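# Move long cardboard box from desk to far-end shelf

## Task

Pick up the long cardboard box lying on the desk and set it down on any shelf in the final shelving section at the far end of the aisle, on whichever side of the aisle you like. It has to rest directly on the shelf board, not on top of a carton, and no part of it may overhang the shelf's front edge. The task fails if the robot falls over or is left leaning.

## Robot and tools

ROBOT. TidyBot++: a wheeled base 0.54 m long, 0.50 m wide and 0.38 m tall on four powered casters, carrying one seven-joint arm with a two-finger gripper. There is only one arm, so every movement argument refers to that single arm and the base. The shoulder sits 0.12 m ahead of the base centre and 0.68 m off the floor. Segments: upper arm 0.42 m, forearm 0.31 m, wrist to hand point 0.31 m. At the start the arm is folded with the hand pointing down; the hand then reaches about 0.08 m beyond the base front and the elbow rises to about 1.15 m. Cameras: base_camera (fixed on the base, facing forward) and wrist_camera (fisheye, looks along the hand).

FRAMES. Base frame: origin on the floor below the base centre, x forward, y left, z up, metres. hand_pose and "target" use it; the reported point is the midpoint of the closed finger pads, its z axis runs along the fingers and the fingers open along its y axis. Odometry frame: where the base frame was when the scene began. base_odometry (x, y, heading in rad, left positive, -3.142 to 3.142) comes from wheel turns, so slip shows up as travel and drift of a few cm builds up. base_tilt is in degrees, positive when leaning forward or right.

move. One action per call, plus optional "cameras" (list of "base_camera", "wrist_camera" or "all"; [] for none) and "blocking" (true or omitted: returns when everything is at rest; false: returns within about half a second while motion continues). A call with no action just reports state and images.
- "base": one object holding any of translate_m (forward +, -2 to 2 m), strafe_m (left +, -2 to 2 m), rotate_rad (counter-clockwise seen from above +, -6.3 to 6.3 rad). These are offsets relative to where the base stands when the command begins, measured along its axes at that moment; not a pose.
- "joints": one object, joint name to absolute target. joint_1_rad to joint_7_rad in radians; gripper_pos from 0 (open, pad gap about 85 mm) to 1 (closed). joint_2_rad is limited to ±2.249, joint_4_rad to ±2.579, joint_6_rad to ±2.099; the others rotate freely and take the short way, so send steps under half a turn. Note joint_1_rad positive turns the arm clockwise from above, opposite to rotate_rad.
- "target": one list of seven numbers, an absolute hand pose in the base frame: x, y, z in metres, then quaternion qw, qx, qy, qz. Alongside it, "joints" may only contain gripper_pos.
- "speeds": caps for this action: translate_m/strafe_m 0.05–0.5 m/s (give one value only when both are used), rotate_rad 0.1–1.57 rad/s, gripper_pos 0.234–0.993 per s. Defaults are the top values.
- "min_time_s": 0.1–8 s, the shortest duration for each arm motion.
All motions in one action start together. A later move replaces only the targets it names.

wait: seconds 0 to 10, optional cameras; commands nothing, returns early once motions have settled. stop: brakes everything still moving. zoom_image: camera name plus region [x0, y0, x1, y1] in image pixels from the top-left, at most 504 by 504. read_manual: licence texts only. finished_scene: argument scene (integer); ends the scene, so call nothing after it in that reply.

RESULTS. base_status, joint_status and hand_status show "moving", "done", "off_target" (at rest away from the goal, maybe still pressing), or stops: "contact_stop", "time_out", "torque_fault", "limit_stop_at_motor_heat". "not_followed" with "cause:" means a self-collision check held back the arm targets; "pose unreachable" means the same for a target. An unplanned stop cancels the remaining move/wait calls in that reply. hand_target is where the hand would be with all joints on target; under load the hand hangs below it. motor_effort gives percent of motor maximum, bracketed value is the peak in the last action. on_its_own lists unrequested motion. "ARM HIT", "MOTOR HOT" and "OVER-TEMPERATURE FAULT" are warnings. Base "done" only means the wheels turned enough; it may have stalled short.

PRECISION. Joints count as done within small tolerances (about 0.04–0.11 rad). To fix a hand position after "done", shift the last target by desired minus measured. To hold a loaded hand still, resend hand_target, not hand_pose. Targets chosen by the controller may swing the elbow; poses low and close in front of the base facing forward work poorly. A hand pointing down rises to about 0.94 m only near the base. When a carried object touches down, hand_pose stops descending although commands keep going lower.

GRIPPER. Gap is roughly 85 × (1 − gripper_pos) mm. "off_target" on the gripper means it closed on something and now clamps hard (about 100–140 N per finger); aim just about 0.01 beyond first contact for a gentler hold. Fingertips move outward about 13 mm while closing.

AVOID. Arm hits on the desk, shelves or base (no obstacle avoidance, no base collision check); driving or turning while the arm is caught high up (tipping); reaching far out or swinging sideways while stretched (tipping); dropping the box or releasing it while moving; overly hard squeezes or pulls on a box still resting on the desk; long holds with an outstretched loaded arm (overheating); torque faults from driving the arm into things.

Each tool is called after "Call:" as name(argument=value, ...) on one line, values as JSON.

## Session

Call:
move()

Scene clock: 0.00 s.
base_odometry: x=+0.000 y=+0.000 heading=+0.000
base_tilt: forward=+0.8 right=-0.6
base_status: not commanded
joint_positions: joint_1_rad=+0.031 joint_2_rad=-0.368 joint_3_rad=+3.097 joint_4_rad=-2.529 joint_5_rad=-0.017 joint_6_rad=-0.857 joint_7_rad=+1.535 gripper_pos=+0.000
joint_status: not commanded
motor_effort: joint_1_rad=+0 joint_2_rad=+1 joint_3_rad=+1 joint_4_rad=+13 joint_5_rad=+0 joint_6_rad=+2 joint_7_rad=+0
hand_pose: x=+0.2668 y=+0.0056 z=+0.5903 quat_wxyz=(+0.000, +0.998, -0.017, +0.062) (m; base frame)
hand_target: x=+0.2658 y=+0.0056 z=+0.5896 quat_wxyz=(+0.000, +0.998, -0.017, +0.061) (m; base frame)
hand_status: not commanded
pictures: base_camera, wrist_camera

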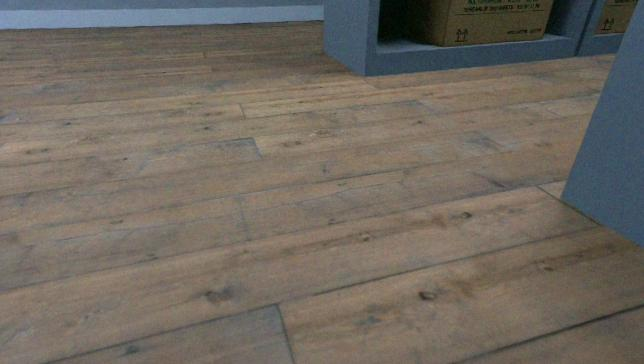

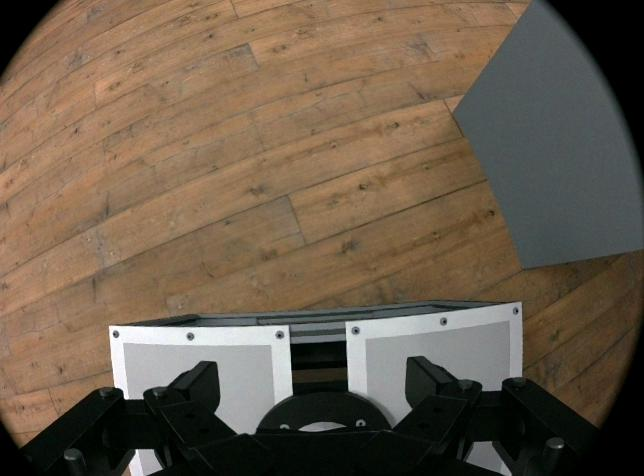

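Call:
move(joints={"joint_6_rad": 0.45}, cameras=["all"])

Scene clock: 7.63 s.
move: done
base_odometry: x=+0.000 y=+0.000 heading=+0.000
base_tilt: forward=+0.6 right=-0.6
base_status: not commanded
joint_positions: joint_1_rad=+0.031 joint_2_rad=-0.368 joint_3_rad=+3.097 joint_4_rad=-2.529 joint_5_rad=-0.017 joint_6_rad=+0.392 joint_7_rad=+1.535 gripper_pos=+0.000
joint_status: all done
motor_effort: joint_1_rad=+0(1) joint_2_rad=-3(5) joint_3_rad=+1(1) joint_4_rad=+17(17) joint_5_rad=+0(0) joint_6_rad=+9(10) joint_7_rad=+0(1)
hand_pose: x=+0.5335 y=+0.0063 z=+0.8377 quat_wxyz=(-0.011, +0.774, -0.013, +0.633)
hand_target: x=+0.5363 y=+0.0063 z=+0.8543 quat_wxyz=(-0.011, +0.756, -0.012, +0.655)
hand_status: not commanded
pictures: base_camera, wrist_camera

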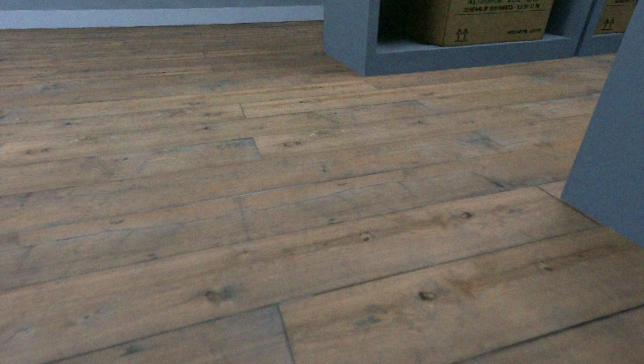

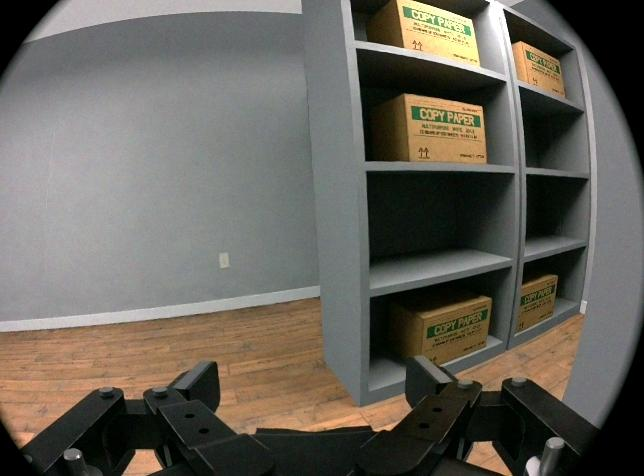

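Call:
move(joints={"joint_1_rad": -1.5}, cameras=["wrist_camera"])

Call:
move(joints={"joint_1_rad": -2.9}, cameras=["wrist_camera"])

Scene clock: 17.33 s.
move: done
base_odometry: x=+0.000 y=+0.000 heading=+0.000
base_tilt: forward=+0.7 right=-0.6
base_status: not commanded
joint_positions: joint_1_rad=-1.488 joint_2_rad=-0.368 joint_3_rad=+3.097 joint_4_rad=-2.529 joint_5_rad=-0.017 joint_6_rad=+0.392 joint_7_rad=+1.535 gripper_pos=+0.000
joint_status: all done
motor_effort: joint_1_rad=+0(1) joint_2_rad=-4(5) joint_3_rad=+1(2) joint_4_rad=+17(17) joint_5_rad=+0(1) joint_6_rad=+9(10) joint_7_rad=-1(1)
hand_pose: x=+0.1345 y=+0.4142 z=+0.8377 quat_wxyz=(-0.444, +0.570, +0.523, +0.452)
hand_target: x=+0.1294 y=+0.4172 z=+0.8543 quat_wxyz=(-0.462, +0.554, +0.515, +0.464)
hand_status: not commanded

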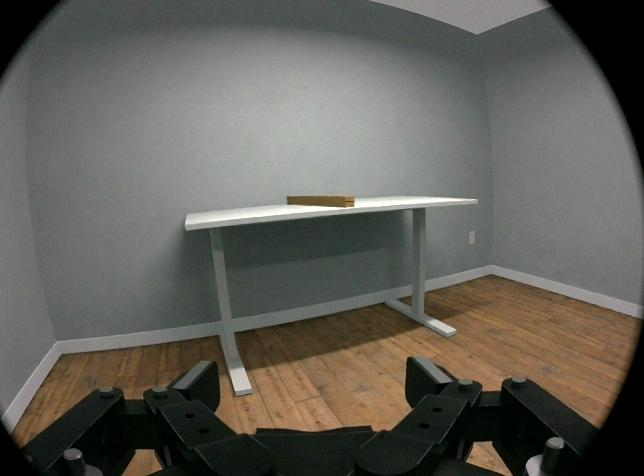

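Scene clock: 20.00 s.
move: done
base_odometry: x=+0.000 y=+0.000 heading=+0.000
base_tilt: forward=+0.7 right=-0.5
base_status: not commanded
joint_positions: joint_1_rad=-2.888 joint_2_rad=-0.368 joint_3_rad=+3.097 joint_4_rad=-2.529 joint_5_rad=-0.017 joint_6_rad=+0.392 joint_7_rad=+1.535 gripper_pos=+0.000
joint_status: all done
motor_effort: joint_1_rad=+0(1) joint_2_rad=-4(5) joint_3_rad=+1(1) joint_4_rad=+17(17) joint_5_rad=+0(1) joint_6_rad=+10(10) joint_7_rad=-1(2)
hand_pose: x=-0.2866 y=+0.0856 z=+0.8377 quat_wxyz=(-0.631, +0.099, +0.767, +0.060)
hand_target: x=-0.2904 y=+0.0812 z=+0.8543 quat_wxyz=(-0.652, +0.092, +0.750, +0.058)
hand_status: not commanded

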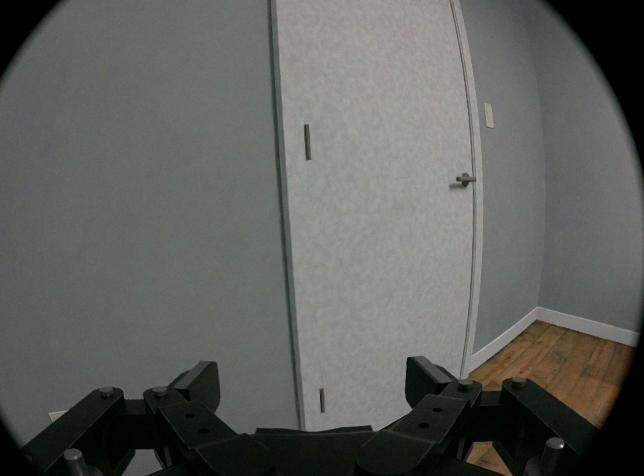

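Call:
move(joints={"joint_1_rad": 1.3}, cameras=["wrist_camera"])

Call:
move(joints={"joint_1_rad": 0.5}, cameras=["wrist_camera"])

Scene clock: 41.63 s.
move: done
base_odometry: x=+0.000 y=+0.000 heading=+0.000
base_tilt: forward=+0.7 right=-0.5
base_status: not commanded
joint_positions: joint_1_rad=-4.971 joint_2_rad=-0.368 joint_3_rad=+3.097 joint_4_rad=-2.529 joint_5_rad=-0.017 joint_6_rad=+0.392 joint_7_rad=+1.535 gripper_pos=+0.000
joint_status: all done
motor_effort: joint_1_rad=+0(2) joint_2_rad=-4(5) joint_3_rad=+1(2) joint_4_rad=+17(17) joint_5_rad=+0(1) joint_6_rad=+9(10) joint_7_rad=+0(1)
hand_pose: x=+0.2432 y=-0.3955 z=+0.8377 quat_wxyz=(-0.370, -0.612, +0.473, -0.514)
hand_target: x=+0.2490 y=-0.3966 z=+0.8543 quat_wxyz=(-0.379, -0.601, +0.458, -0.534)
hand_status: not commanded

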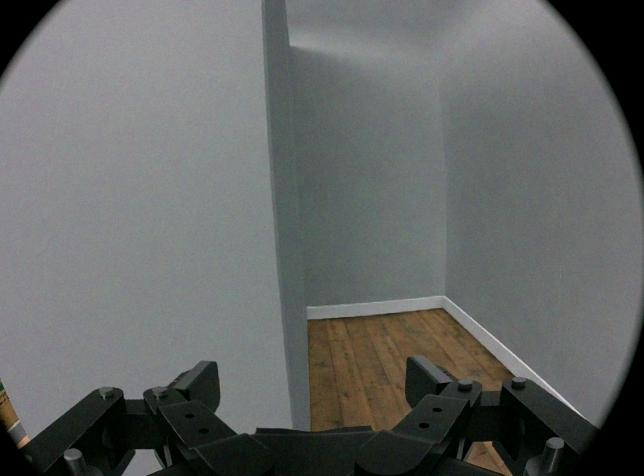

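Scene clock: 43.70 s.
move: done
base_odometry: x=+0.000 y=+0.000 heading=+0.000
base_tilt: forward=+0.7 right=-0.5
base_status: not commanded
joint_positions: joint_1_rad=-5.771 joint_2_rad=-0.368 joint_3_rad=+3.097 joint_4_rad=-2.529 joint_5_rad=-0.017 joint_6_rad=+0.392 joint_7_rad=+1.535 gripper_pos=+0.000
joint_status: all done
motor_effort: joint_1_rad=+0(1) joint_2_rad=-3(5) joint_3_rad=+1(1) joint_4_rad=+17(17) joint_5_rad=+0(1) joint_6_rad=+9(10) joint_7_rad=-1(1)
hand_pose: x=+0.4892 y=-0.1864 z=+0.8377 quat_wxyz=(-0.140, -0.748, +0.197, -0.618)
hand_target: x=+0.4940 y=-0.1831 z=+0.8543 quat_wxyz=(-0.141, -0.732, +0.188, -0.639)
hand_status: not commanded

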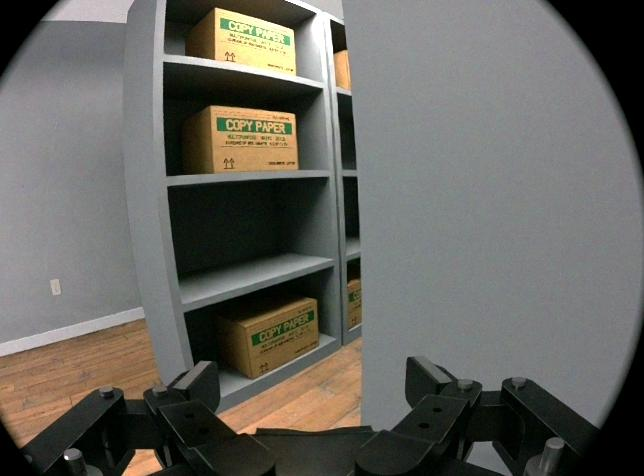

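Call:
move(base={"rotate_rad": 1.92}, joints={"joint_1_rad": 0.0}, cameras=["all"])

Scene clock: 75.47 s.
move: done
base_odometry: x=+0.000 y=+0.000 heading=+1.920
base_tilt: forward=+0.7 right=-0.6
base_status: done
joint_positions: joint_1_rad=-6.276 joint_2_rad=-0.368 joint_3_rad=+3.097 joint_4_rad=-2.529 joint_5_rad=-0.017 joint_6_rad=+0.392 joint_7_rad=+1.535 gripper_pos=+0.000
joint_status: all done
motor_effort: joint_1_rad=+0(2) joint_2_rad=-4(5) joint_3_rad=+1(2) joint_4_rad=+17(17) joint_5_rad=+0(1) joint_6_rad=+9(10) joint_7_rad=-1(1)
hand_pose: x=+0.5332 y=+0.0159 z=+0.8377 quat_wxyz=(+0.018, -0.774, +0.004, -0.633)
hand_target: x=+0.5359 y=+0.0191 z=+0.8543 quat_wxyz=(+0.022, -0.756, +0.001, -0.654)
hand_status: not commanded
pictures: base_camera, wrist_camera

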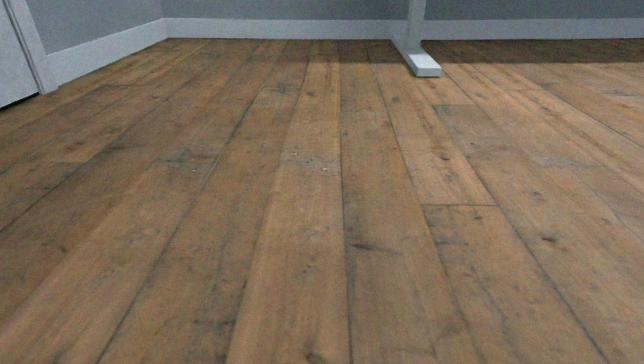

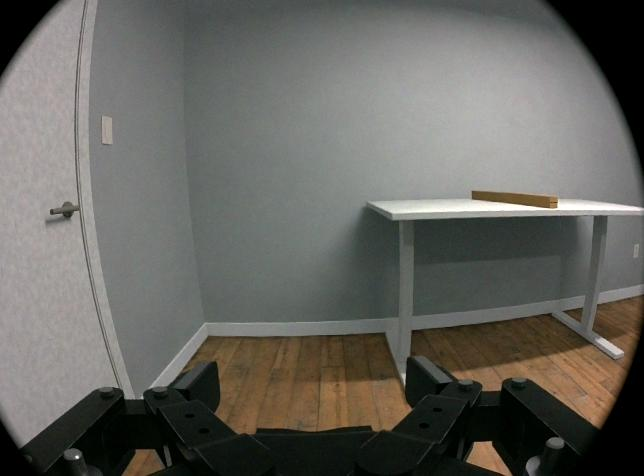

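Call:
move(base={"translate_m": 0.45, "strafe_m": -1.15}, cameras=["all"])

Scene clock: 94.27 s.
move: done
base_odometry: x=+0.927 y=+0.816 heading=+1.920
base_tilt: forward=+0.7 right=-0.7
base_status: done
joint_positions: joint_1_rad=-6.276 joint_2_rad=-0.368 joint_3_rad=+3.097 joint_4_rad=-2.529 joint_5_rad=-0.017 joint_6_rad=+0.392 joint_7_rad=+1.535 gripper_pos=+0.000
joint_status: not commanded
motor_effort: joint_1_rad=+0(1) joint_2_rad=-4(5) joint_3_rad=+1(3) joint_4_rad=+17(18) joint_5_rad=+0(1) joint_6_rad=+9(10) joint_7_rad=+0(1)
hand_pose: x=+0.5332 y=+0.0160 z=+0.8378 quat_wxyz=(+0.018, -0.774, +0.004, -0.633)
hand_target: x=+0.5359 y=+0.0191 z=+0.8543 quat_wxyz=(+0.022, -0.756, +0.001, -0.654)
hand_status: not commanded
pictures: base_camera, wrist_camera

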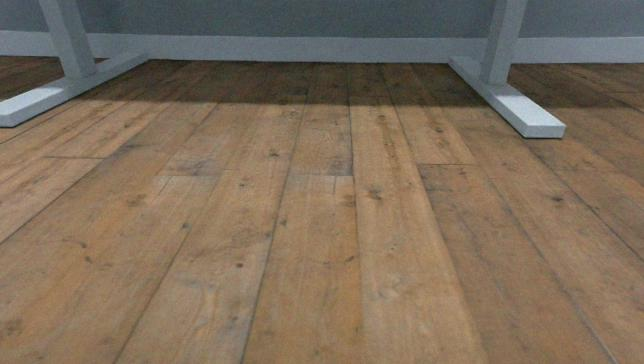

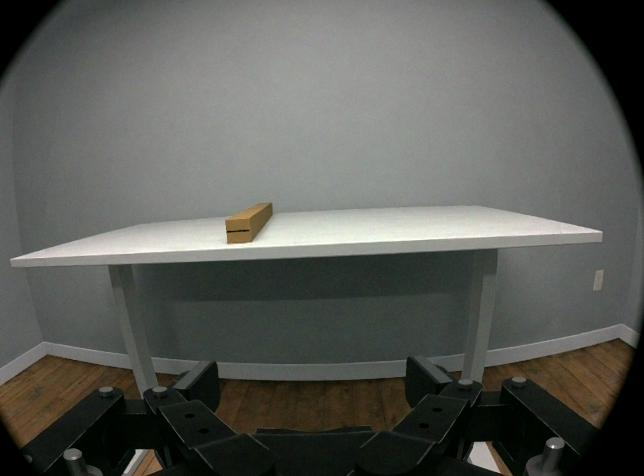

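Call:
move(joints={"joint_1_rad": 3.09}, cameras=["wrist_camera"])

Scene clock: 184.17 s.
move: done
base_odometry: x=+0.927 y=+0.816 heading=+1.920
base_tilt: forward=+0.7 right=-0.5
base_status: not commanded
joint_positions: joint_1_rad=-3.206 joint_2_rad=-0.368 joint_3_rad=+3.097 joint_4_rad=-2.529 joint_5_rad=-0.017 joint_6_rad=+0.392 joint_7_rad=+1.535 gripper_pos=+0.000
joint_status: all done
motor_effort: joint_1_rad=+0(1) joint_2_rad=-3(5) joint_3_rad=+1(2) joint_4_rad=+17(17) joint_5_rad=+0(1) joint_6_rad=+10(10) joint_7_rad=+0(2)
hand_pose: x=-0.2930 y=-0.0455 z=+0.8378 quat_wxyz=(-0.632, -0.024, +0.773, -0.041)
hand_target: x=-0.2963 y=-0.0406 z=+0.8543 quat_wxyz=(-0.654, -0.019, +0.756, -0.038)
hand_status: not commanded

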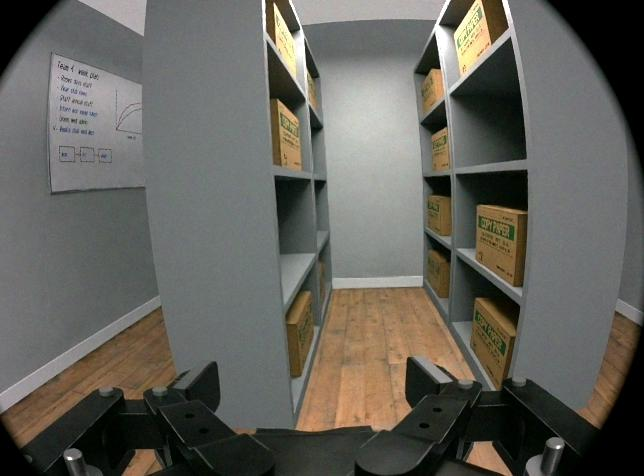

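Call:
zoom_image(camera="wrist_camera", region=[240, 0, 540, 320])

Scaled by 1.575.

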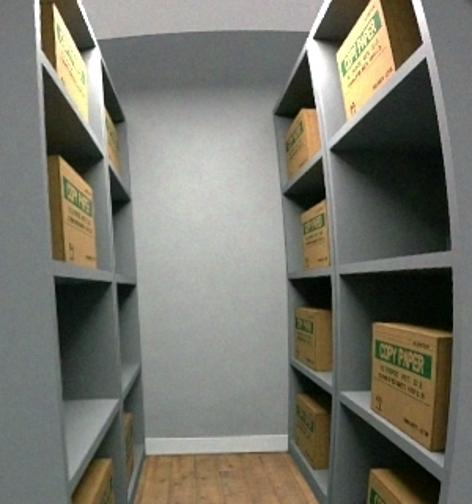

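Call:
move(joints={"joint_1_rad": 0.0})

Call:
move(base={"rotate_rad": -0.045, "strafe_m": 0.18, "translate_m": 0.1}, joints={"joint_2_rad": 0.0, "joint_4_rad": -1.57, "joint_6_rad": -0.6}, cameras=["all"])

Scene clock: 198.43 s.
move: done
base_odometry: x=+0.927 y=+0.816 heading=+1.920
base_tilt: forward=+0.8 right=-0.6
base_status: not commanded
joint_positions: joint_1_rad=-6.271 joint_2_rad=-0.368 joint_3_rad=+3.097 joint_4_rad=-2.529 joint_5_rad=-0.017 joint_6_rad=+0.392 joint_7_rad=+1.535 gripper_pos=+0.000
joint_status: all done
motor_effort: joint_1_rad=+0(1) joint_2_rad=-4(5) joint_3_rad=+1(2) joint_4_rad=+17(17) joint_5_rad=+0(1) joint_6_rad=+9(10) joint_7_rad=-1(2)
hand_pose: x=+0.5333 y=+0.0138 z=+0.8378 quat_wxyz=(+0.017, -0.774, +0.006, -0.633)
hand_target: x=+0.5359 y=+0.0191 z=+0.8543 quat_wxyz=(+0.022, -0.756, +0.001, -0.654)
hand_status: not commanded
pictures: none

Scene clock: 201.03 s.
move: done
base_odometry: x=+0.724 y=+0.849 heading=+1.875
base_tilt: forward=+0.7 right=-0.6
base_status: done
joint_positions: joint_1_rad=-6.275 joint_2_rad=-0.025 joint_3_rad=+3.097 joint_4_rad=-1.601 joint_5_rad=-0.017 joint_6_rad=-0.528 joint_7_rad=+1.535 gripper_pos=+0.000
joint_status: all done
motor_effort: joint_1_rad=+0(1) joint_2_rad=-17(18) joint_3_rad=+0(2) joint_4_rad=+19(19) joint_5_rad=+0(1) joint_6_rad=+7(11) joint_7_rad=+0(1)
hand_pose: x=+0.6899 y=+0.0253 z=+0.9423 quat_wxyz=(+0.025, -0.869, +0.004, -0.495)
hand_target: x=+0.6891 y=+0.0298 z=+0.9273 quat_wxyz=(+0.026, -0.884, +0.000, -0.466)
hand_status: not commanded
pictures: base_camera, wrist_camera

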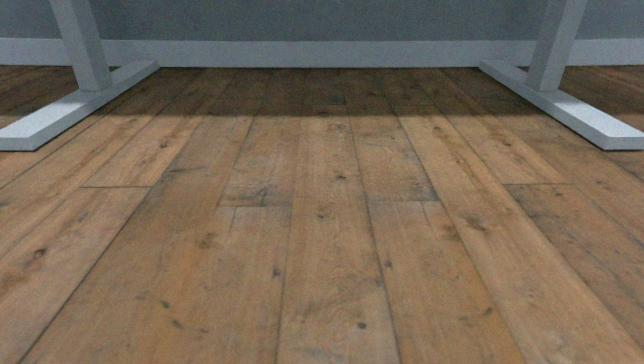

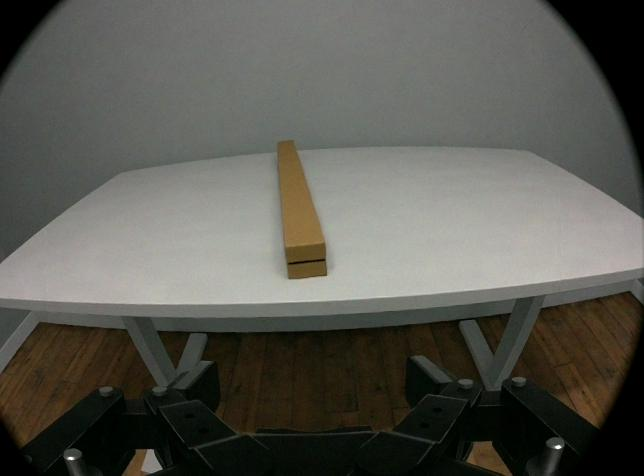

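Call:
move(base={"translate_m": 0.3, "strafe_m": -0.04, "rotate_rad": 0.106}, joints={"joint_1_rad": 0.0, "joint_2_rad": 0.2775, "joint_3_rad": 3.14, "joint_4_rad": -0.821, "joint_5_rad": 0.0, "joint_6_rad": -1.3, "joint_7_rad": 1.57}, cameras=["all"])

Scene clock: 254.70 s.
move: done
base_odometry: x=+0.672 y=+1.147 heading=+1.981
base_tilt: forward=+0.7 right=-0.5
base_status: done
joint_positions: joint_1_rad=-6.289 joint_2_rad=+0.254 joint_3_rad=+3.123 joint_4_rad=-0.851 joint_5_rad=-0.017 joint_6_rad=-1.231 joint_7_rad=+1.535 gripper_pos=+0.000
joint_status: all done
motor_effort: joint_1_rad=+0(3) joint_2_rad=-24(27) joint_3_rad=+0(3) joint_4_rad=+16(20) joint_5_rad=+0(1) joint_6_rad=+7(9) joint_7_rad=-1(2)
hand_pose: x=+0.7295 y=+0.0195 z=+1.0150 quat_wxyz=(+0.022, -0.920, +0.006, -0.392)
hand_target: x=+0.7248 y=+0.0021 z=+1.0003 quat_wxyz=(+0.001, -0.932, +0.000, -0.363)
hand_status: not commanded
pictures: base_camera, wrist_camera

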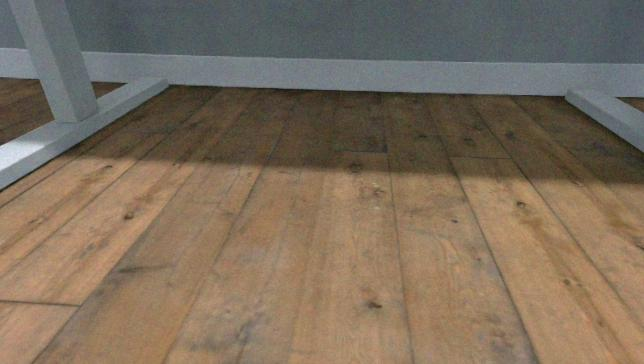

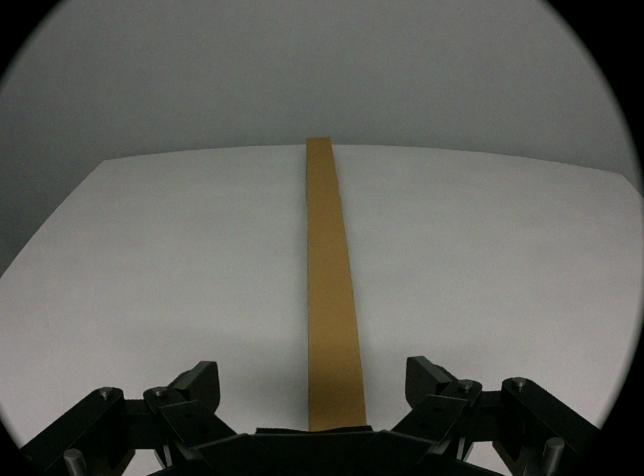

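Call:
move(base={"translate_m": 0.33}, joints={"joint_1_rad": 0.006, "joint_2_rad": 0.2775, "joint_3_rad": 3.158, "joint_4_rad": -0.821, "joint_5_rad": 0.017, "joint_6_rad": -1.519, "joint_7_rad": 1.605}, cameras=["all"])

Scene clock: 266.73 s.
move: done
base_odometry: x=+0.540 y=+1.450 heading=+1.981
base_tilt: forward=+0.8 right=-0.5
base_status: done
joint_positions: joint_1_rad=-6.285 joint_2_rad=+0.270 joint_3_rad=+3.142 joint_4_rad=-0.843 joint_5_rad=-0.017 joint_6_rad=-1.477 joint_7_rad=+1.565 gripper_pos=+0.000
joint_status: all done
motor_effort: joint_1_rad=+0(1) joint_2_rad=-23(27) joint_3_rad=+0(1) joint_4_rad=+16(18) joint_5_rad=+0(1) joint_6_rad=+5(8) joint_7_rad=-1(1)
hand_pose: x=+0.6765 y=+0.0076 z=+0.9613 quat_wxyz=(+0.009, -0.962, +0.001, -0.272)
hand_target: x=+0.6700 y=-0.0147 z=+0.9600 quat_wxyz=(-0.018, -0.966, -0.005, -0.259)
hand_status: not commanded
pictures: base_camera, wrist_camera

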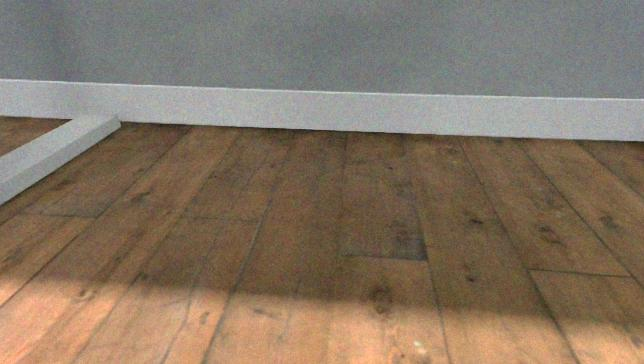

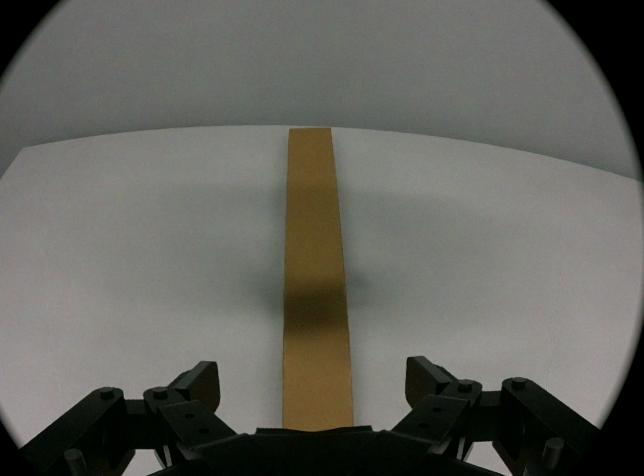

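Call:
move(joints={"joint_1_rad": 0.025, "joint_2_rad": 0.237, "joint_3_rad": 3.158, "joint_4_rad": -1.069, "joint_5_rad": 0.03, "joint_6_rad": -1.337, "joint_7_rad": 1.605}, min_time_s=1.5, cameras=["wrist_camera"])

Scene clock: 279.87 s.
move: done
base_odometry: x=+0.540 y=+1.450 heading=+1.981
base_tilt: forward=+0.7 right=-0.5
base_status: not commanded
joint_positions: joint_1_rad=-6.272 joint_2_rad=+0.264 joint_3_rad=+3.142 joint_4_rad=-1.035 joint_5_rad=-0.017 joint_6_rad=-1.395 joint_7_rad=+1.565 gripper_pos=+0.000
joint_status: all done
motor_effort: joint_1_rad=+0(1) joint_2_rad=-24(25) joint_3_rad=+0(1) joint_4_rad=+17(17) joint_5_rad=+0(1) joint_6_rad=+4(6) joint_7_rad=+0(2)
hand_pose: x=+0.6664 y=+0.0000 z=+0.8918 quat_wxyz=(+0.008, -0.975, +0.009, -0.222)
hand_target: x=+0.6694 y=-0.0295 z=+0.8998 quat_wxyz=(-0.026, -0.969, +0.003, -0.246)
hand_status: not commanded

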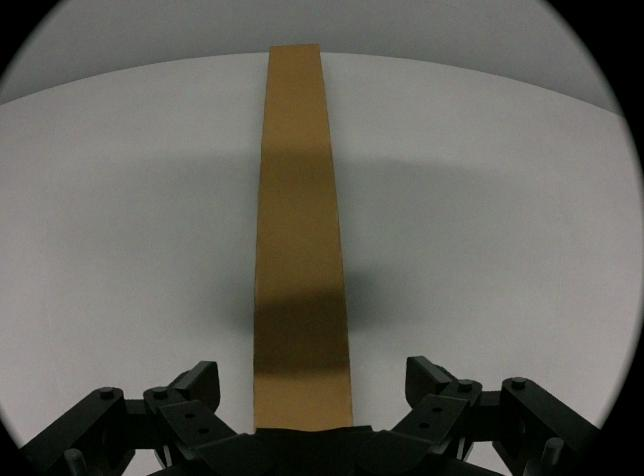

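Call:
move(joints={"joint_1_rad": 0.025, "joint_2_rad": 0.186, "joint_4_rad": -1.35, "joint_6_rad": -1.05}, min_time_s=2, cameras=["wrist_camera"])

Scene clock: 290.93 s.
move: done
base_odometry: x=+0.540 y=+1.450 heading=+1.981
base_tilt: forward=+0.7 right=-0.6
base_status: not commanded
joint_positions: joint_1_rad=-6.272 joint_2_rad=+0.213 joint_3_rad=+3.142 joint_4_rad=-1.314 joint_5_rad=-0.017 joint_6_rad=-1.110 joint_7_rad=+1.565 gripper_pos=+0.000
joint_status: all done
motor_effort: joint_1_rad=+0(1) joint_2_rad=-22(25) joint_3_rad=+0(1) joint_4_rad=+17(18) joint_5_rad=-1(1) joint_6_rad=+5(6) joint_7_rad=+0(1)
hand_pose: x=+0.6726 y=-0.0006 z=+0.8344 quat_wxyz=(+0.008, -0.968, +0.011, -0.250)
hand_target: x=+0.6746 y=-0.0291 z=+0.8419 quat_wxyz=(-0.026, -0.962, -0.001, -0.273)
hand_status: not commanded

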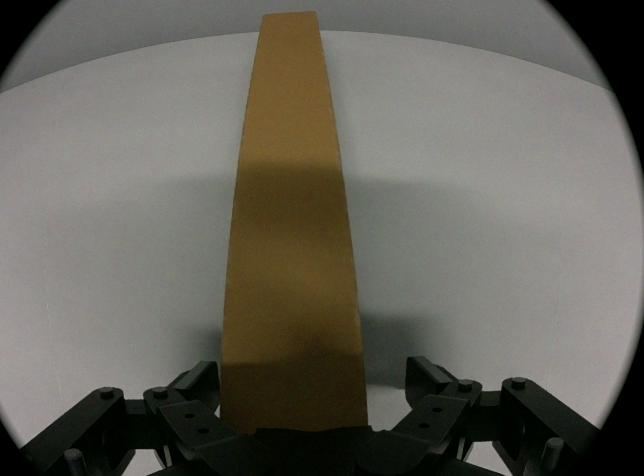

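Call:
move(joints={"joint_1_rad": 0.0, "joint_4_rad": -1.365}, min_time_s=1, cameras=["wrist_camera"])

Scene clock: 312.23 s.
move: done
base_odometry: x=+0.540 y=+1.450 heading=+1.981
base_tilt: forward=+0.8 right=-0.5
base_status: not commanded
joint_positions: joint_1_rad=-6.272 joint_2_rad=+0.213 joint_3_rad=+3.142 joint_4_rad=-1.327 joint_5_rad=-0.017 joint_6_rad=-1.109 joint_7_rad=+1.565 gripper_pos=+0.000
joint_status: all done
motor_effort: joint_1_rad=+0(1) joint_2_rad=-23(24) joint_3_rad=+0(1) joint_4_rad=+17(18) joint_5_rad=+0(1) joint_6_rad=+5(6) joint_7_rad=+0(2)
hand_pose: x=+0.6696 y=-0.0002 z=+0.8288 quat_wxyz=(+0.008, -0.970, +0.011, -0.244)
hand_target: x=+0.6713 y=-0.0152 z=+0.8347 quat_wxyz=(-0.023, -0.963, -0.013, -0.267)
hand_status: not commanded

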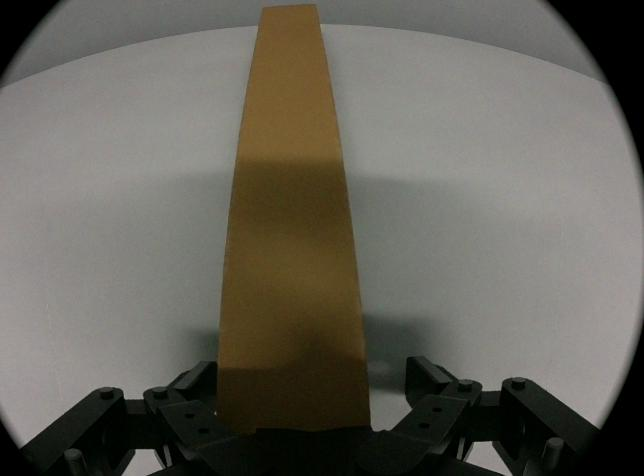

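Call:
move(joints={"joint_1_rad": -0.025}, min_time_s=0.5, cameras=["wrist_camera"])

Scene clock: 315.83 s.
move: done
base_odometry: x=+0.540 y=+1.450 heading=+1.981
base_tilt: forward=+0.7 right=-0.6
base_status: not commanded
joint_positions: joint_1_rad=-6.298 joint_2_rad=+0.213 joint_3_rad=+3.143 joint_4_rad=-1.327 joint_5_rad=-0.017 joint_6_rad=-1.109 joint_7_rad=+1.565 gripper_pos=+0.000
joint_status: all done
motor_effort: joint_1_rad=+0(1) joint_2_rad=-23(24) joint_3_rad=+0(1) joint_4_rad=+17(17) joint_5_rad=+0(1) joint_6_rad=+5(5) joint_7_rad=+0(1)
hand_pose: x=+0.6694 y=+0.0137 z=+0.8288 quat_wxyz=(+0.011, -0.970, -0.002, -0.244)
hand_target: x=+0.6715 y=-0.0014 z=+0.8347 quat_wxyz=(-0.019, -0.963, -0.025, -0.267)
hand_status: not commanded

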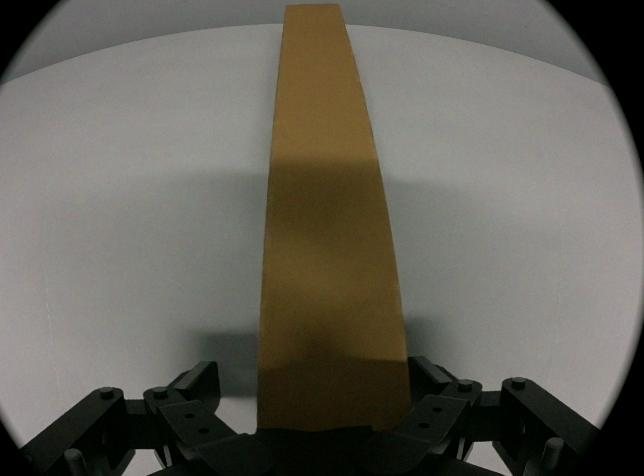

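Call:
move(joints={"joint_1_rad": 0.011}, min_time_s=0.5, cameras=["wrist_camera"])

Scene clock: 320.20 s.
move: done
base_odometry: x=+0.540 y=+1.450 heading=+1.981
base_tilt: forward=+0.8 right=-0.5
base_status: not commanded
joint_positions: joint_1_rad=-6.280 joint_2_rad=+0.213 joint_3_rad=+3.145 joint_4_rad=-1.327 joint_5_rad=-0.017 joint_6_rad=-1.109 joint_7_rad=+1.565 gripper_pos=+0.000
joint_status: all done
motor_effort: joint_1_rad=+0(1) joint_2_rad=-22(24) joint_3_rad=+1(1) joint_4_rad=+16(17) joint_5_rad=+0(1) joint_6_rad=+5(6) joint_7_rad=+0(1)
hand_pose: x=+0.6696 y=+0.0027 z=+0.8288 quat_wxyz=(+0.008, -0.970, +0.008, -0.244)
hand_target: x=+0.6711 y=-0.0213 z=+0.8347 quat_wxyz=(-0.024, -0.964, -0.008, -0.266)
hand_status: not commanded

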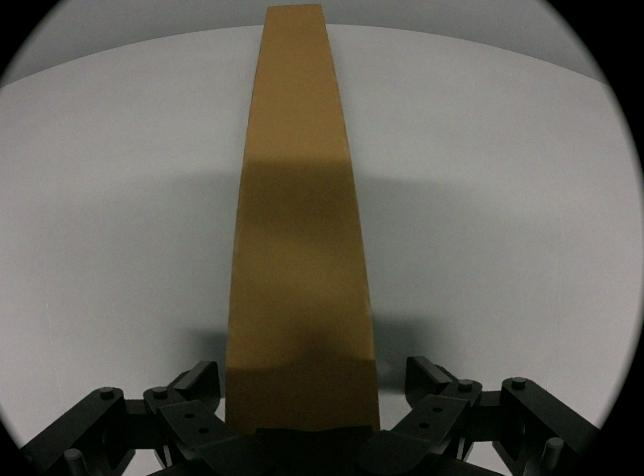

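Call:
move(joints={"gripper_pos": 0.34}, speeds={"gripper_pos": 0.234}, cameras=["wrist_camera"])

Scene clock: 325.13 s.
move: done
base_odometry: x=+0.540 y=+1.450 heading=+1.981
base_tilt: forward=+0.7 right=-0.5
base_status: not commanded
joint_positions: joint_1_rad=-6.280 joint_2_rad=+0.205 joint_3_rad=+3.145 joint_4_rad=-1.327 joint_5_rad=-0.017 joint_6_rad=-1.105 joint_7_rad=+1.565 gripper_pos=+0.339
joint_status: all done
motor_effort: joint_1_rad=+0(0) joint_2_rad=-22(23) joint_3_rad=+0(1) joint_4_rad=+16(17) joint_5_rad=+0(1) joint_6_rad=+4(6) joint_7_rad=+0(2)
hand_pose: x=+0.6694 y=+0.0027 z=+0.8334 quat_wxyz=(+0.008, -0.968, +0.008, -0.249)
hand_target: x=+0.6711 y=-0.0213 z=+0.8347 quat_wxyz=(-0.024, -0.964, -0.008, -0.266)
hand_status: not commanded

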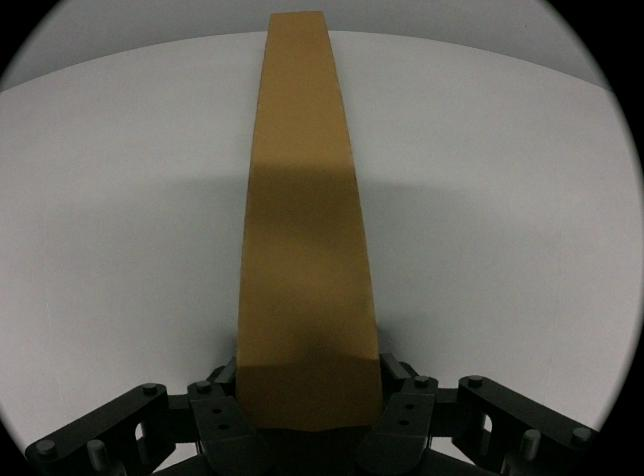

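Call:
move(joints={"joint_2_rad": 0.175}, min_time_s=0.5, cameras=["wrist_camera"])

Call:
move(joints={"gripper_pos": 0.37}, speeds={"gripper_pos": 0.234}, cameras=["wrist_camera"])

Scene clock: 332.93 s.
move: done
base_odometry: x=+0.540 y=+1.450 heading=+1.981
base_tilt: forward=+0.7 right=-0.5
base_status: not commanded
joint_positions: joint_1_rad=-6.280 joint_2_rad=+0.202 joint_3_rad=+3.145 joint_4_rad=-1.327 joint_5_rad=-0.017 joint_6_rad=-1.105 joint_7_rad=+1.565 gripper_pos=+0.339
joint_status: all done
motor_effort: joint_1_rad=+0(0) joint_2_rad=-22(24) joint_3_rad=+0(1) joint_4_rad=+17(17) joint_5_rad=+0(0) joint_6_rad=+4(5) joint_7_rad=+0(2)
hand_pose: x=+0.6688 y=+0.0027 z=+0.8348 quat_wxyz=(+0.008, -0.968, +0.008, -0.251)
hand_target: x=+0.6694 y=-0.0213 z=+0.8408 quat_wxyz=(-0.024, -0.962, -0.007, -0.272)
hand_status: not commanded

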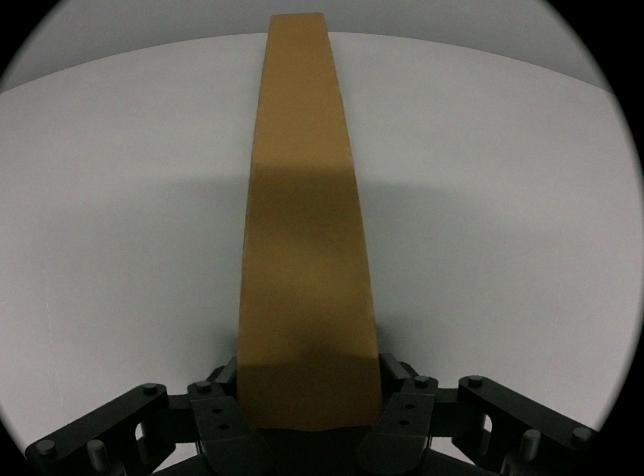

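Scene clock: 333.67 s.
move: done
base_odometry: x=+0.540 y=+1.450 heading=+1.981
base_tilt: forward=+0.8 right=-0.6
base_status: not commanded
joint_positions: joint_1_rad=-6.280 joint_2_rad=+0.202 joint_3_rad=+3.145 joint_4_rad=-1.327 joint_5_rad=-0.017 joint_6_rad=-1.105 joint_7_rad=+1.565 gripper_pos=+0.371
joint_status: all done
motor_effort: joint_1_rad=+0(1) joint_2_rad=-22(23) joint_3_rad=+0(1) joint_4_rad=+17(17) joint_5_rad=+0(0) joint_6_rad=+5(5) joint_7_rad=+0(1)
hand_pose: x=+0.6687 y=+0.0027 z=+0.8350 quat_wxyz=(+0.008, -0.968, +0.008, -0.251)
hand_target: x=+0.6694 y=-0.0213 z=+0.8408 quat_wxyz=(-0.024, -0.962, -0.007, -0.272)
hand_status: not commanded

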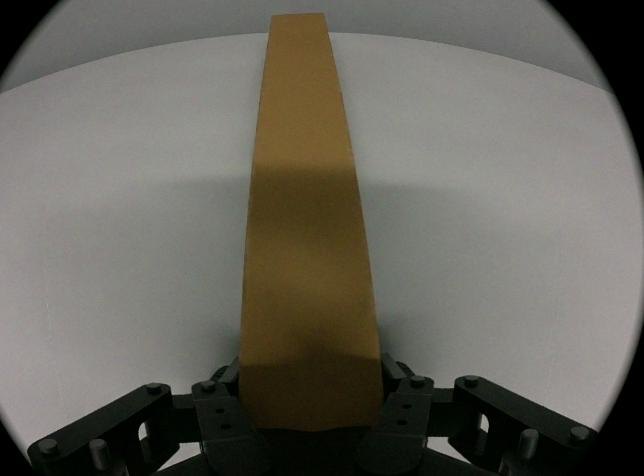

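Call:
move(joints={"gripper_pos": 0.385}, speeds={"gripper_pos": 0.234}, cameras=["wrist_camera"])

Call:
move(joints={"gripper_pos": 0.4}, speeds={"gripper_pos": 0.234}, cameras=["wrist_camera"])

Scene clock: 336.53 s.
move: done
base_odometry: x=+0.540 y=+1.450 heading=+1.981
base_tilt: forward=+0.7 right=-0.5
base_status: not commanded
joint_positions: joint_1_rad=-6.280 joint_2_rad=+0.202 joint_3_rad=+3.145 joint_4_rad=-1.327 joint_5_rad=-0.017 joint_6_rad=-1.105 joint_7_rad=+1.565 gripper_pos=+0.383
joint_status: all done
motor_effort: joint_1_rad=+0(1) joint_2_rad=-22(23) joint_3_rad=+0(1) joint_4_rad=+16(17) joint_5_rad=+0(0) joint_6_rad=+6(6) joint_7_rad=+0(1)
hand_pose: x=+0.6687 y=+0.0027 z=+0.8351 quat_wxyz=(+0.008, -0.968, +0.008, -0.251)
hand_target: x=+0.6694 y=-0.0213 z=+0.8408 quat_wxyz=(-0.024, -0.962, -0.007, -0.272)
hand_status: not commanded

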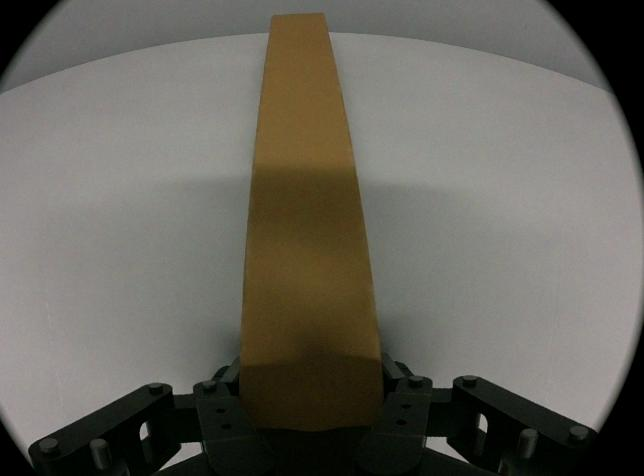

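Scene clock: 337.20 s.
move: done
base_odometry: x=+0.540 y=+1.450 heading=+1.981
base_tilt: forward=+0.7 right=-0.5
base_status: not commanded
joint_positions: joint_1_rad=-6.280 joint_2_rad=+0.201 joint_3_rad=+3.145 joint_4_rad=-1.327 joint_5_rad=-0.017 joint_6_rad=-1.105 joint_7_rad=+1.565 gripper_pos=+0.399
joint_status: all done
motor_effort: joint_1_rad=+0(1) joint_2_rad=-22(23) joint_3_rad=+1(1) joint_4_rad=+17(17) joint_5_rad=+0(1) joint_6_rad=+5(6) joint_7_rad=-1(1)
hand_pose: x=+0.6686 y=+0.0027 z=+0.8354 quat_wxyz=(+0.008, -0.968, +0.008, -0.251)
hand_target: x=+0.6694 y=-0.0213 z=+0.8408 quat_wxyz=(-0.024, -0.962, -0.007, -0.272)
hand_status: not commanded

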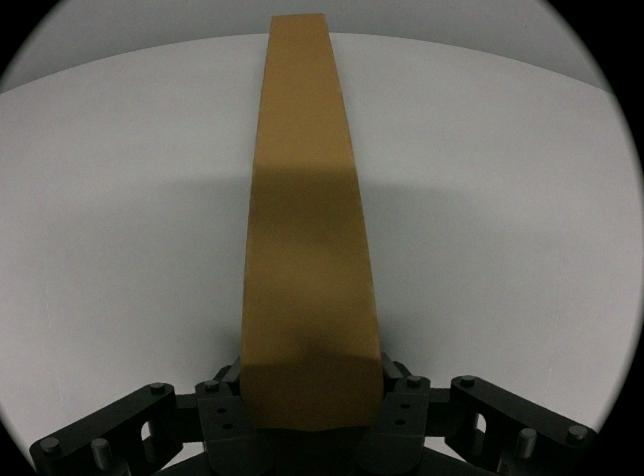

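Call:
move(joints={"gripper_pos": 0.415}, speeds={"gripper_pos": 0.234}, cameras=["wrist_camera"])

Scene clock: 339.70 s.
move: done
base_odometry: x=+0.540 y=+1.450 heading=+1.981
base_tilt: forward=+0.7 right=-0.5
base_status: not commanded
joint_positions: joint_1_rad=-6.280 joint_2_rad=+0.201 joint_3_rad=+3.145 joint_4_rad=-1.327 joint_5_rad=-0.017 joint_6_rad=-1.105 joint_7_rad=+1.565 gripper_pos=+0.414
joint_status: all done
motor_effort: joint_1_rad=+0(1) joint_2_rad=-22(23) joint_3_rad=+0(1) joint_4_rad=+17(17) joint_5_rad=+0(0) joint_6_rad=+5(6) joint_7_rad=-1(1)
hand_pose: x=+0.6686 y=+0.0027 z=+0.8355 quat_wxyz=(+0.008, -0.968, +0.008, -0.251)
hand_target: x=+0.6694 y=-0.0213 z=+0.8408 quat_wxyz=(-0.024, -0.962, -0.007, -0.272)
hand_status: not commanded

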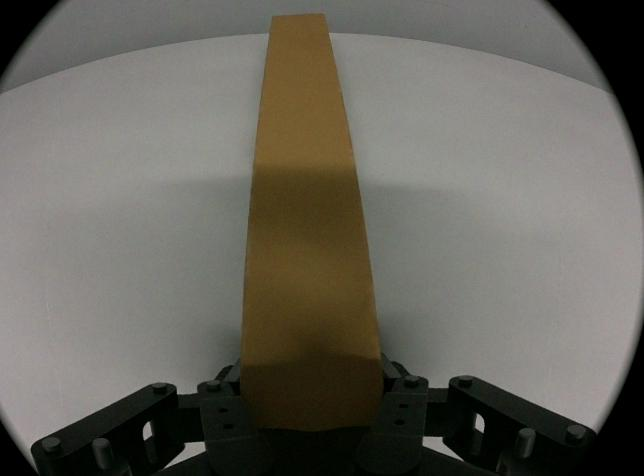

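Call:
move(joints={"gripper_pos": 0.43}, speeds={"gripper_pos": 0.234}, cameras=["wrist_camera"])

Call:
move(joints={"joint_2_rad": 0.13}, min_time_s=1.5, cameras=["wrist_camera"])

Scene clock: 343.13 s.
move: done
base_odometry: x=+0.540 y=+1.450 heading=+1.981
base_tilt: forward=+0.6 right=-0.5
base_status: not commanded
joint_positions: joint_1_rad=-6.280 joint_2_rad=+0.201 joint_3_rad=+3.145 joint_4_rad=-1.327 joint_5_rad=-0.017 joint_6_rad=-1.105 joint_7_rad=+1.565 gripper_pos=+0.429
joint_status: all done
motor_effort: joint_1_rad=+0(1) joint_2_rad=-22(23) joint_3_rad=+0(1) joint_4_rad=+17(17) joint_5_rad=+0(1) joint_6_rad=+5(6) joint_7_rad=+0(1)
hand_pose: x=+0.6685 y=+0.0027 z=+0.8356 quat_wxyz=(+0.008, -0.968, +0.008, -0.251)
hand_target: x=+0.6694 y=-0.0213 z=+0.8408 quat_wxyz=(-0.024, -0.962, -0.007, -0.272)
hand_status: not commanded

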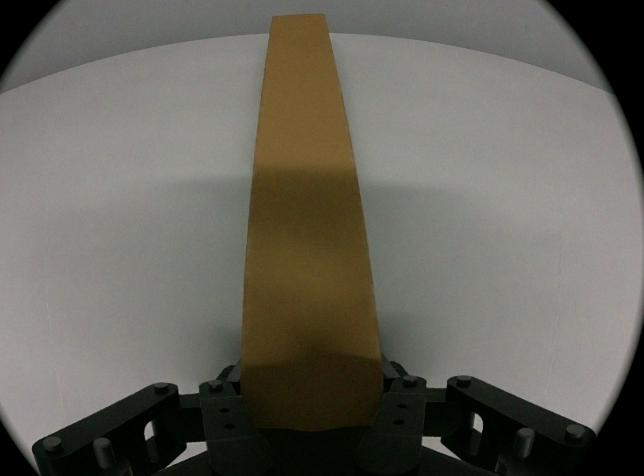

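Scene clock: 344.93 s.
move: done
base_odometry: x=+0.540 y=+1.450 heading=+1.981
base_tilt: forward=+0.7 right=-0.6
base_status: not commanded
joint_positions: joint_1_rad=-6.280 joint_2_rad=+0.155 joint_3_rad=+3.145 joint_4_rad=-1.329 joint_5_rad=-0.017 joint_6_rad=-1.105 joint_7_rad=+1.565 gripper_pos=+0.429
joint_status: all done
motor_effort: joint_1_rad=+0(1) joint_2_rad=-21(25) joint_3_rad=+1(1) joint_4_rad=+17(18) joint_5_rad=+0(1) joint_6_rad=+5(6) joint_7_rad=+0(1)
hand_pose: x=+0.6606 y=+0.0027 z=+0.8601 quat_wxyz=(+0.008, -0.962, +0.008, -0.273)
hand_target: x=+0.6617 y=-0.0212 z=+0.8654 quat_wxyz=(-0.025, -0.956, -0.007, -0.293)
hand_status: not commanded

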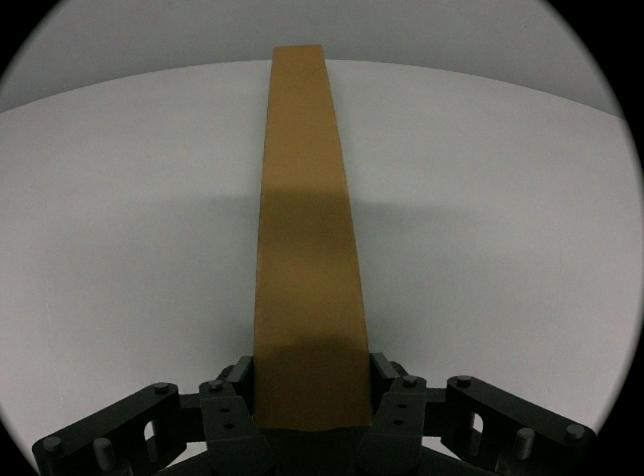

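Call:
move(joints={"joint_2_rad": 0.222}, min_time_s=1.5, cameras=["wrist_camera"])

Scene clock: 349.80 s.
move: done
base_odometry: x=+0.540 y=+1.450 heading=+1.981
base_tilt: forward=+0.8 right=-0.5
base_status: not commanded
joint_positions: joint_1_rad=-6.280 joint_2_rad=+0.195 joint_3_rad=+3.145 joint_4_rad=-1.329 joint_5_rad=-0.017 joint_6_rad=-1.105 joint_7_rad=+1.565 gripper_pos=+0.429
joint_status: all done
motor_effort: joint_1_rad=+0(0) joint_2_rad=-21(23) joint_3_rad=+0(1) joint_4_rad=+17(18) joint_5_rad=-1(1) joint_6_rad=+5(6) joint_7_rad=+0(1)
hand_pose: x=+0.6675 y=+0.0027 z=+0.8380 quat_wxyz=(+0.008, -0.967, +0.008, -0.253)
hand_target: x=+0.6763 y=-0.0213 z=+0.8148 quat_wxyz=(-0.024, -0.968, -0.008, -0.249)
hand_status: not commanded

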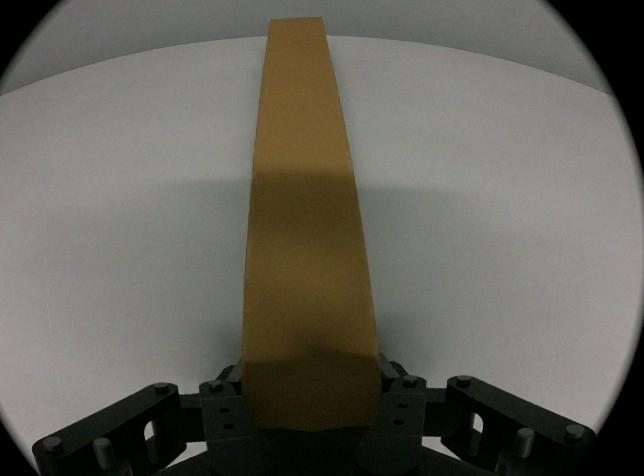

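Call:
move(joints={"gripper_pos": 0.45}, speeds={"gripper_pos": 0.234})

Call:
move(joints={"gripper_pos": 0.465}, speeds={"gripper_pos": 0.234})

Call:
move(joints={"gripper_pos": 0.48}, speeds={"gripper_pos": 0.234}, cameras=["wrist_camera"])

Scene clock: 354.10 s.
move: done
base_odometry: x=+0.540 y=+1.450 heading=+1.981
base_tilt: forward=+0.7 right=-0.5
base_status: not commanded
joint_positions: joint_1_rad=-6.280 joint_2_rad=+0.195 joint_3_rad=+3.145 joint_4_rad=-1.329 joint_5_rad=-0.017 joint_6_rad=-1.105 joint_7_rad=+1.565 gripper_pos=+0.448
joint_status: all done
motor_effort: joint_1_rad=+0(1) joint_2_rad=-20(21) joint_3_rad=+0(1) joint_4_rad=+15(16) joint_5_rad=+0(1) joint_6_rad=+5(5) joint_7_rad=-1(1)
hand_pose: x=+0.6676 y=+0.0027 z=+0.8380 quat_wxyz=(+0.008, -0.967, +0.008, -0.254)
hand_target: x=+0.6763 y=-0.0213 z=+0.8148 quat_wxyz=(-0.024, -0.968, -0.008, -0.249)
hand_status: not commanded
pictures: none

Scene clock: 355.27 s.
move: done
base_odometry: x=+0.540 y=+1.450 heading=+1.981
base_tilt: forward=+0.8 right=-0.5
base_status: not commanded
joint_positions: joint_1_rad=-6.280 joint_2_rad=+0.195 joint_3_rad=+3.145 joint_4_rad=-1.329 joint_5_rad=-0.017 joint_6_rad=-1.104 joint_7_rad=+1.565 gripper_pos=+0.464
joint_status: all done
motor_effort: joint_1_rad=+0(0) joint_2_rad=-17(20) joint_3_rad=+0(1) joint_4_rad=+14(16) joint_5_rad=-1(1) joint_6_rad=+4(5) joint_7_rad=-1(1)
hand_pose: x=+0.6677 y=+0.0027 z=+0.8381 quat_wxyz=(+0.008, -0.967, +0.008, -0.254)
hand_target: x=+0.6763 y=-0.0213 z=+0.8148 quat_wxyz=(-0.024, -0.968, -0.008, -0.249)
hand_status: not commanded
pictures: none

Scene clock: 356.27 s.
move: done
base_odometry: x=+0.540 y=+1.450 heading=+1.981
base_tilt: forward=+0.6 right=-0.4
base_status: not commanded
joint_positions: joint_1_rad=-6.280 joint_2_rad=+0.195 joint_3_rad=+3.145 joint_4_rad=-1.329 joint_5_rad=-0.017 joint_6_rad=-1.103 joint_7_rad=+1.565 gripper_pos=+0.476
joint_status: all done
motor_effort: joint_1_rad=+0(0) joint_2_rad=-17(19) joint_3_rad=+0(1) joint_4_rad=+14(15) joint_5_rad=+0(1) joint_6_rad=+5(5) joint_7_rad=-1(1)
hand_pose: x=+0.6679 y=+0.0027 z=+0.8382 quat_wxyz=(+0.008, -0.967, +0.008, -0.254)
hand_target: x=+0.6763 y=-0.0213 z=+0.8148 quat_wxyz=(-0.024, -0.968, -0.008, -0.249)
hand_status: not commanded

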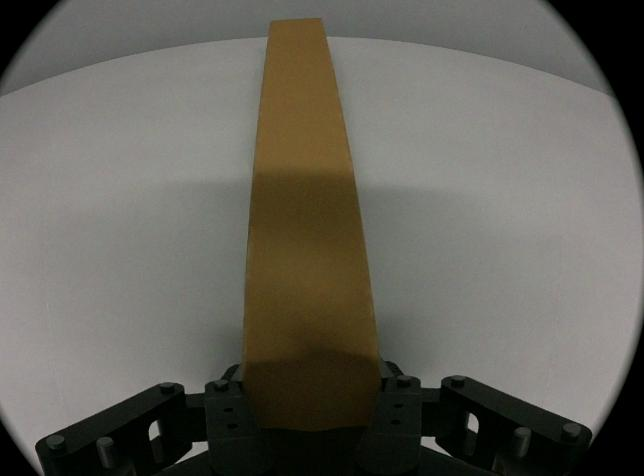

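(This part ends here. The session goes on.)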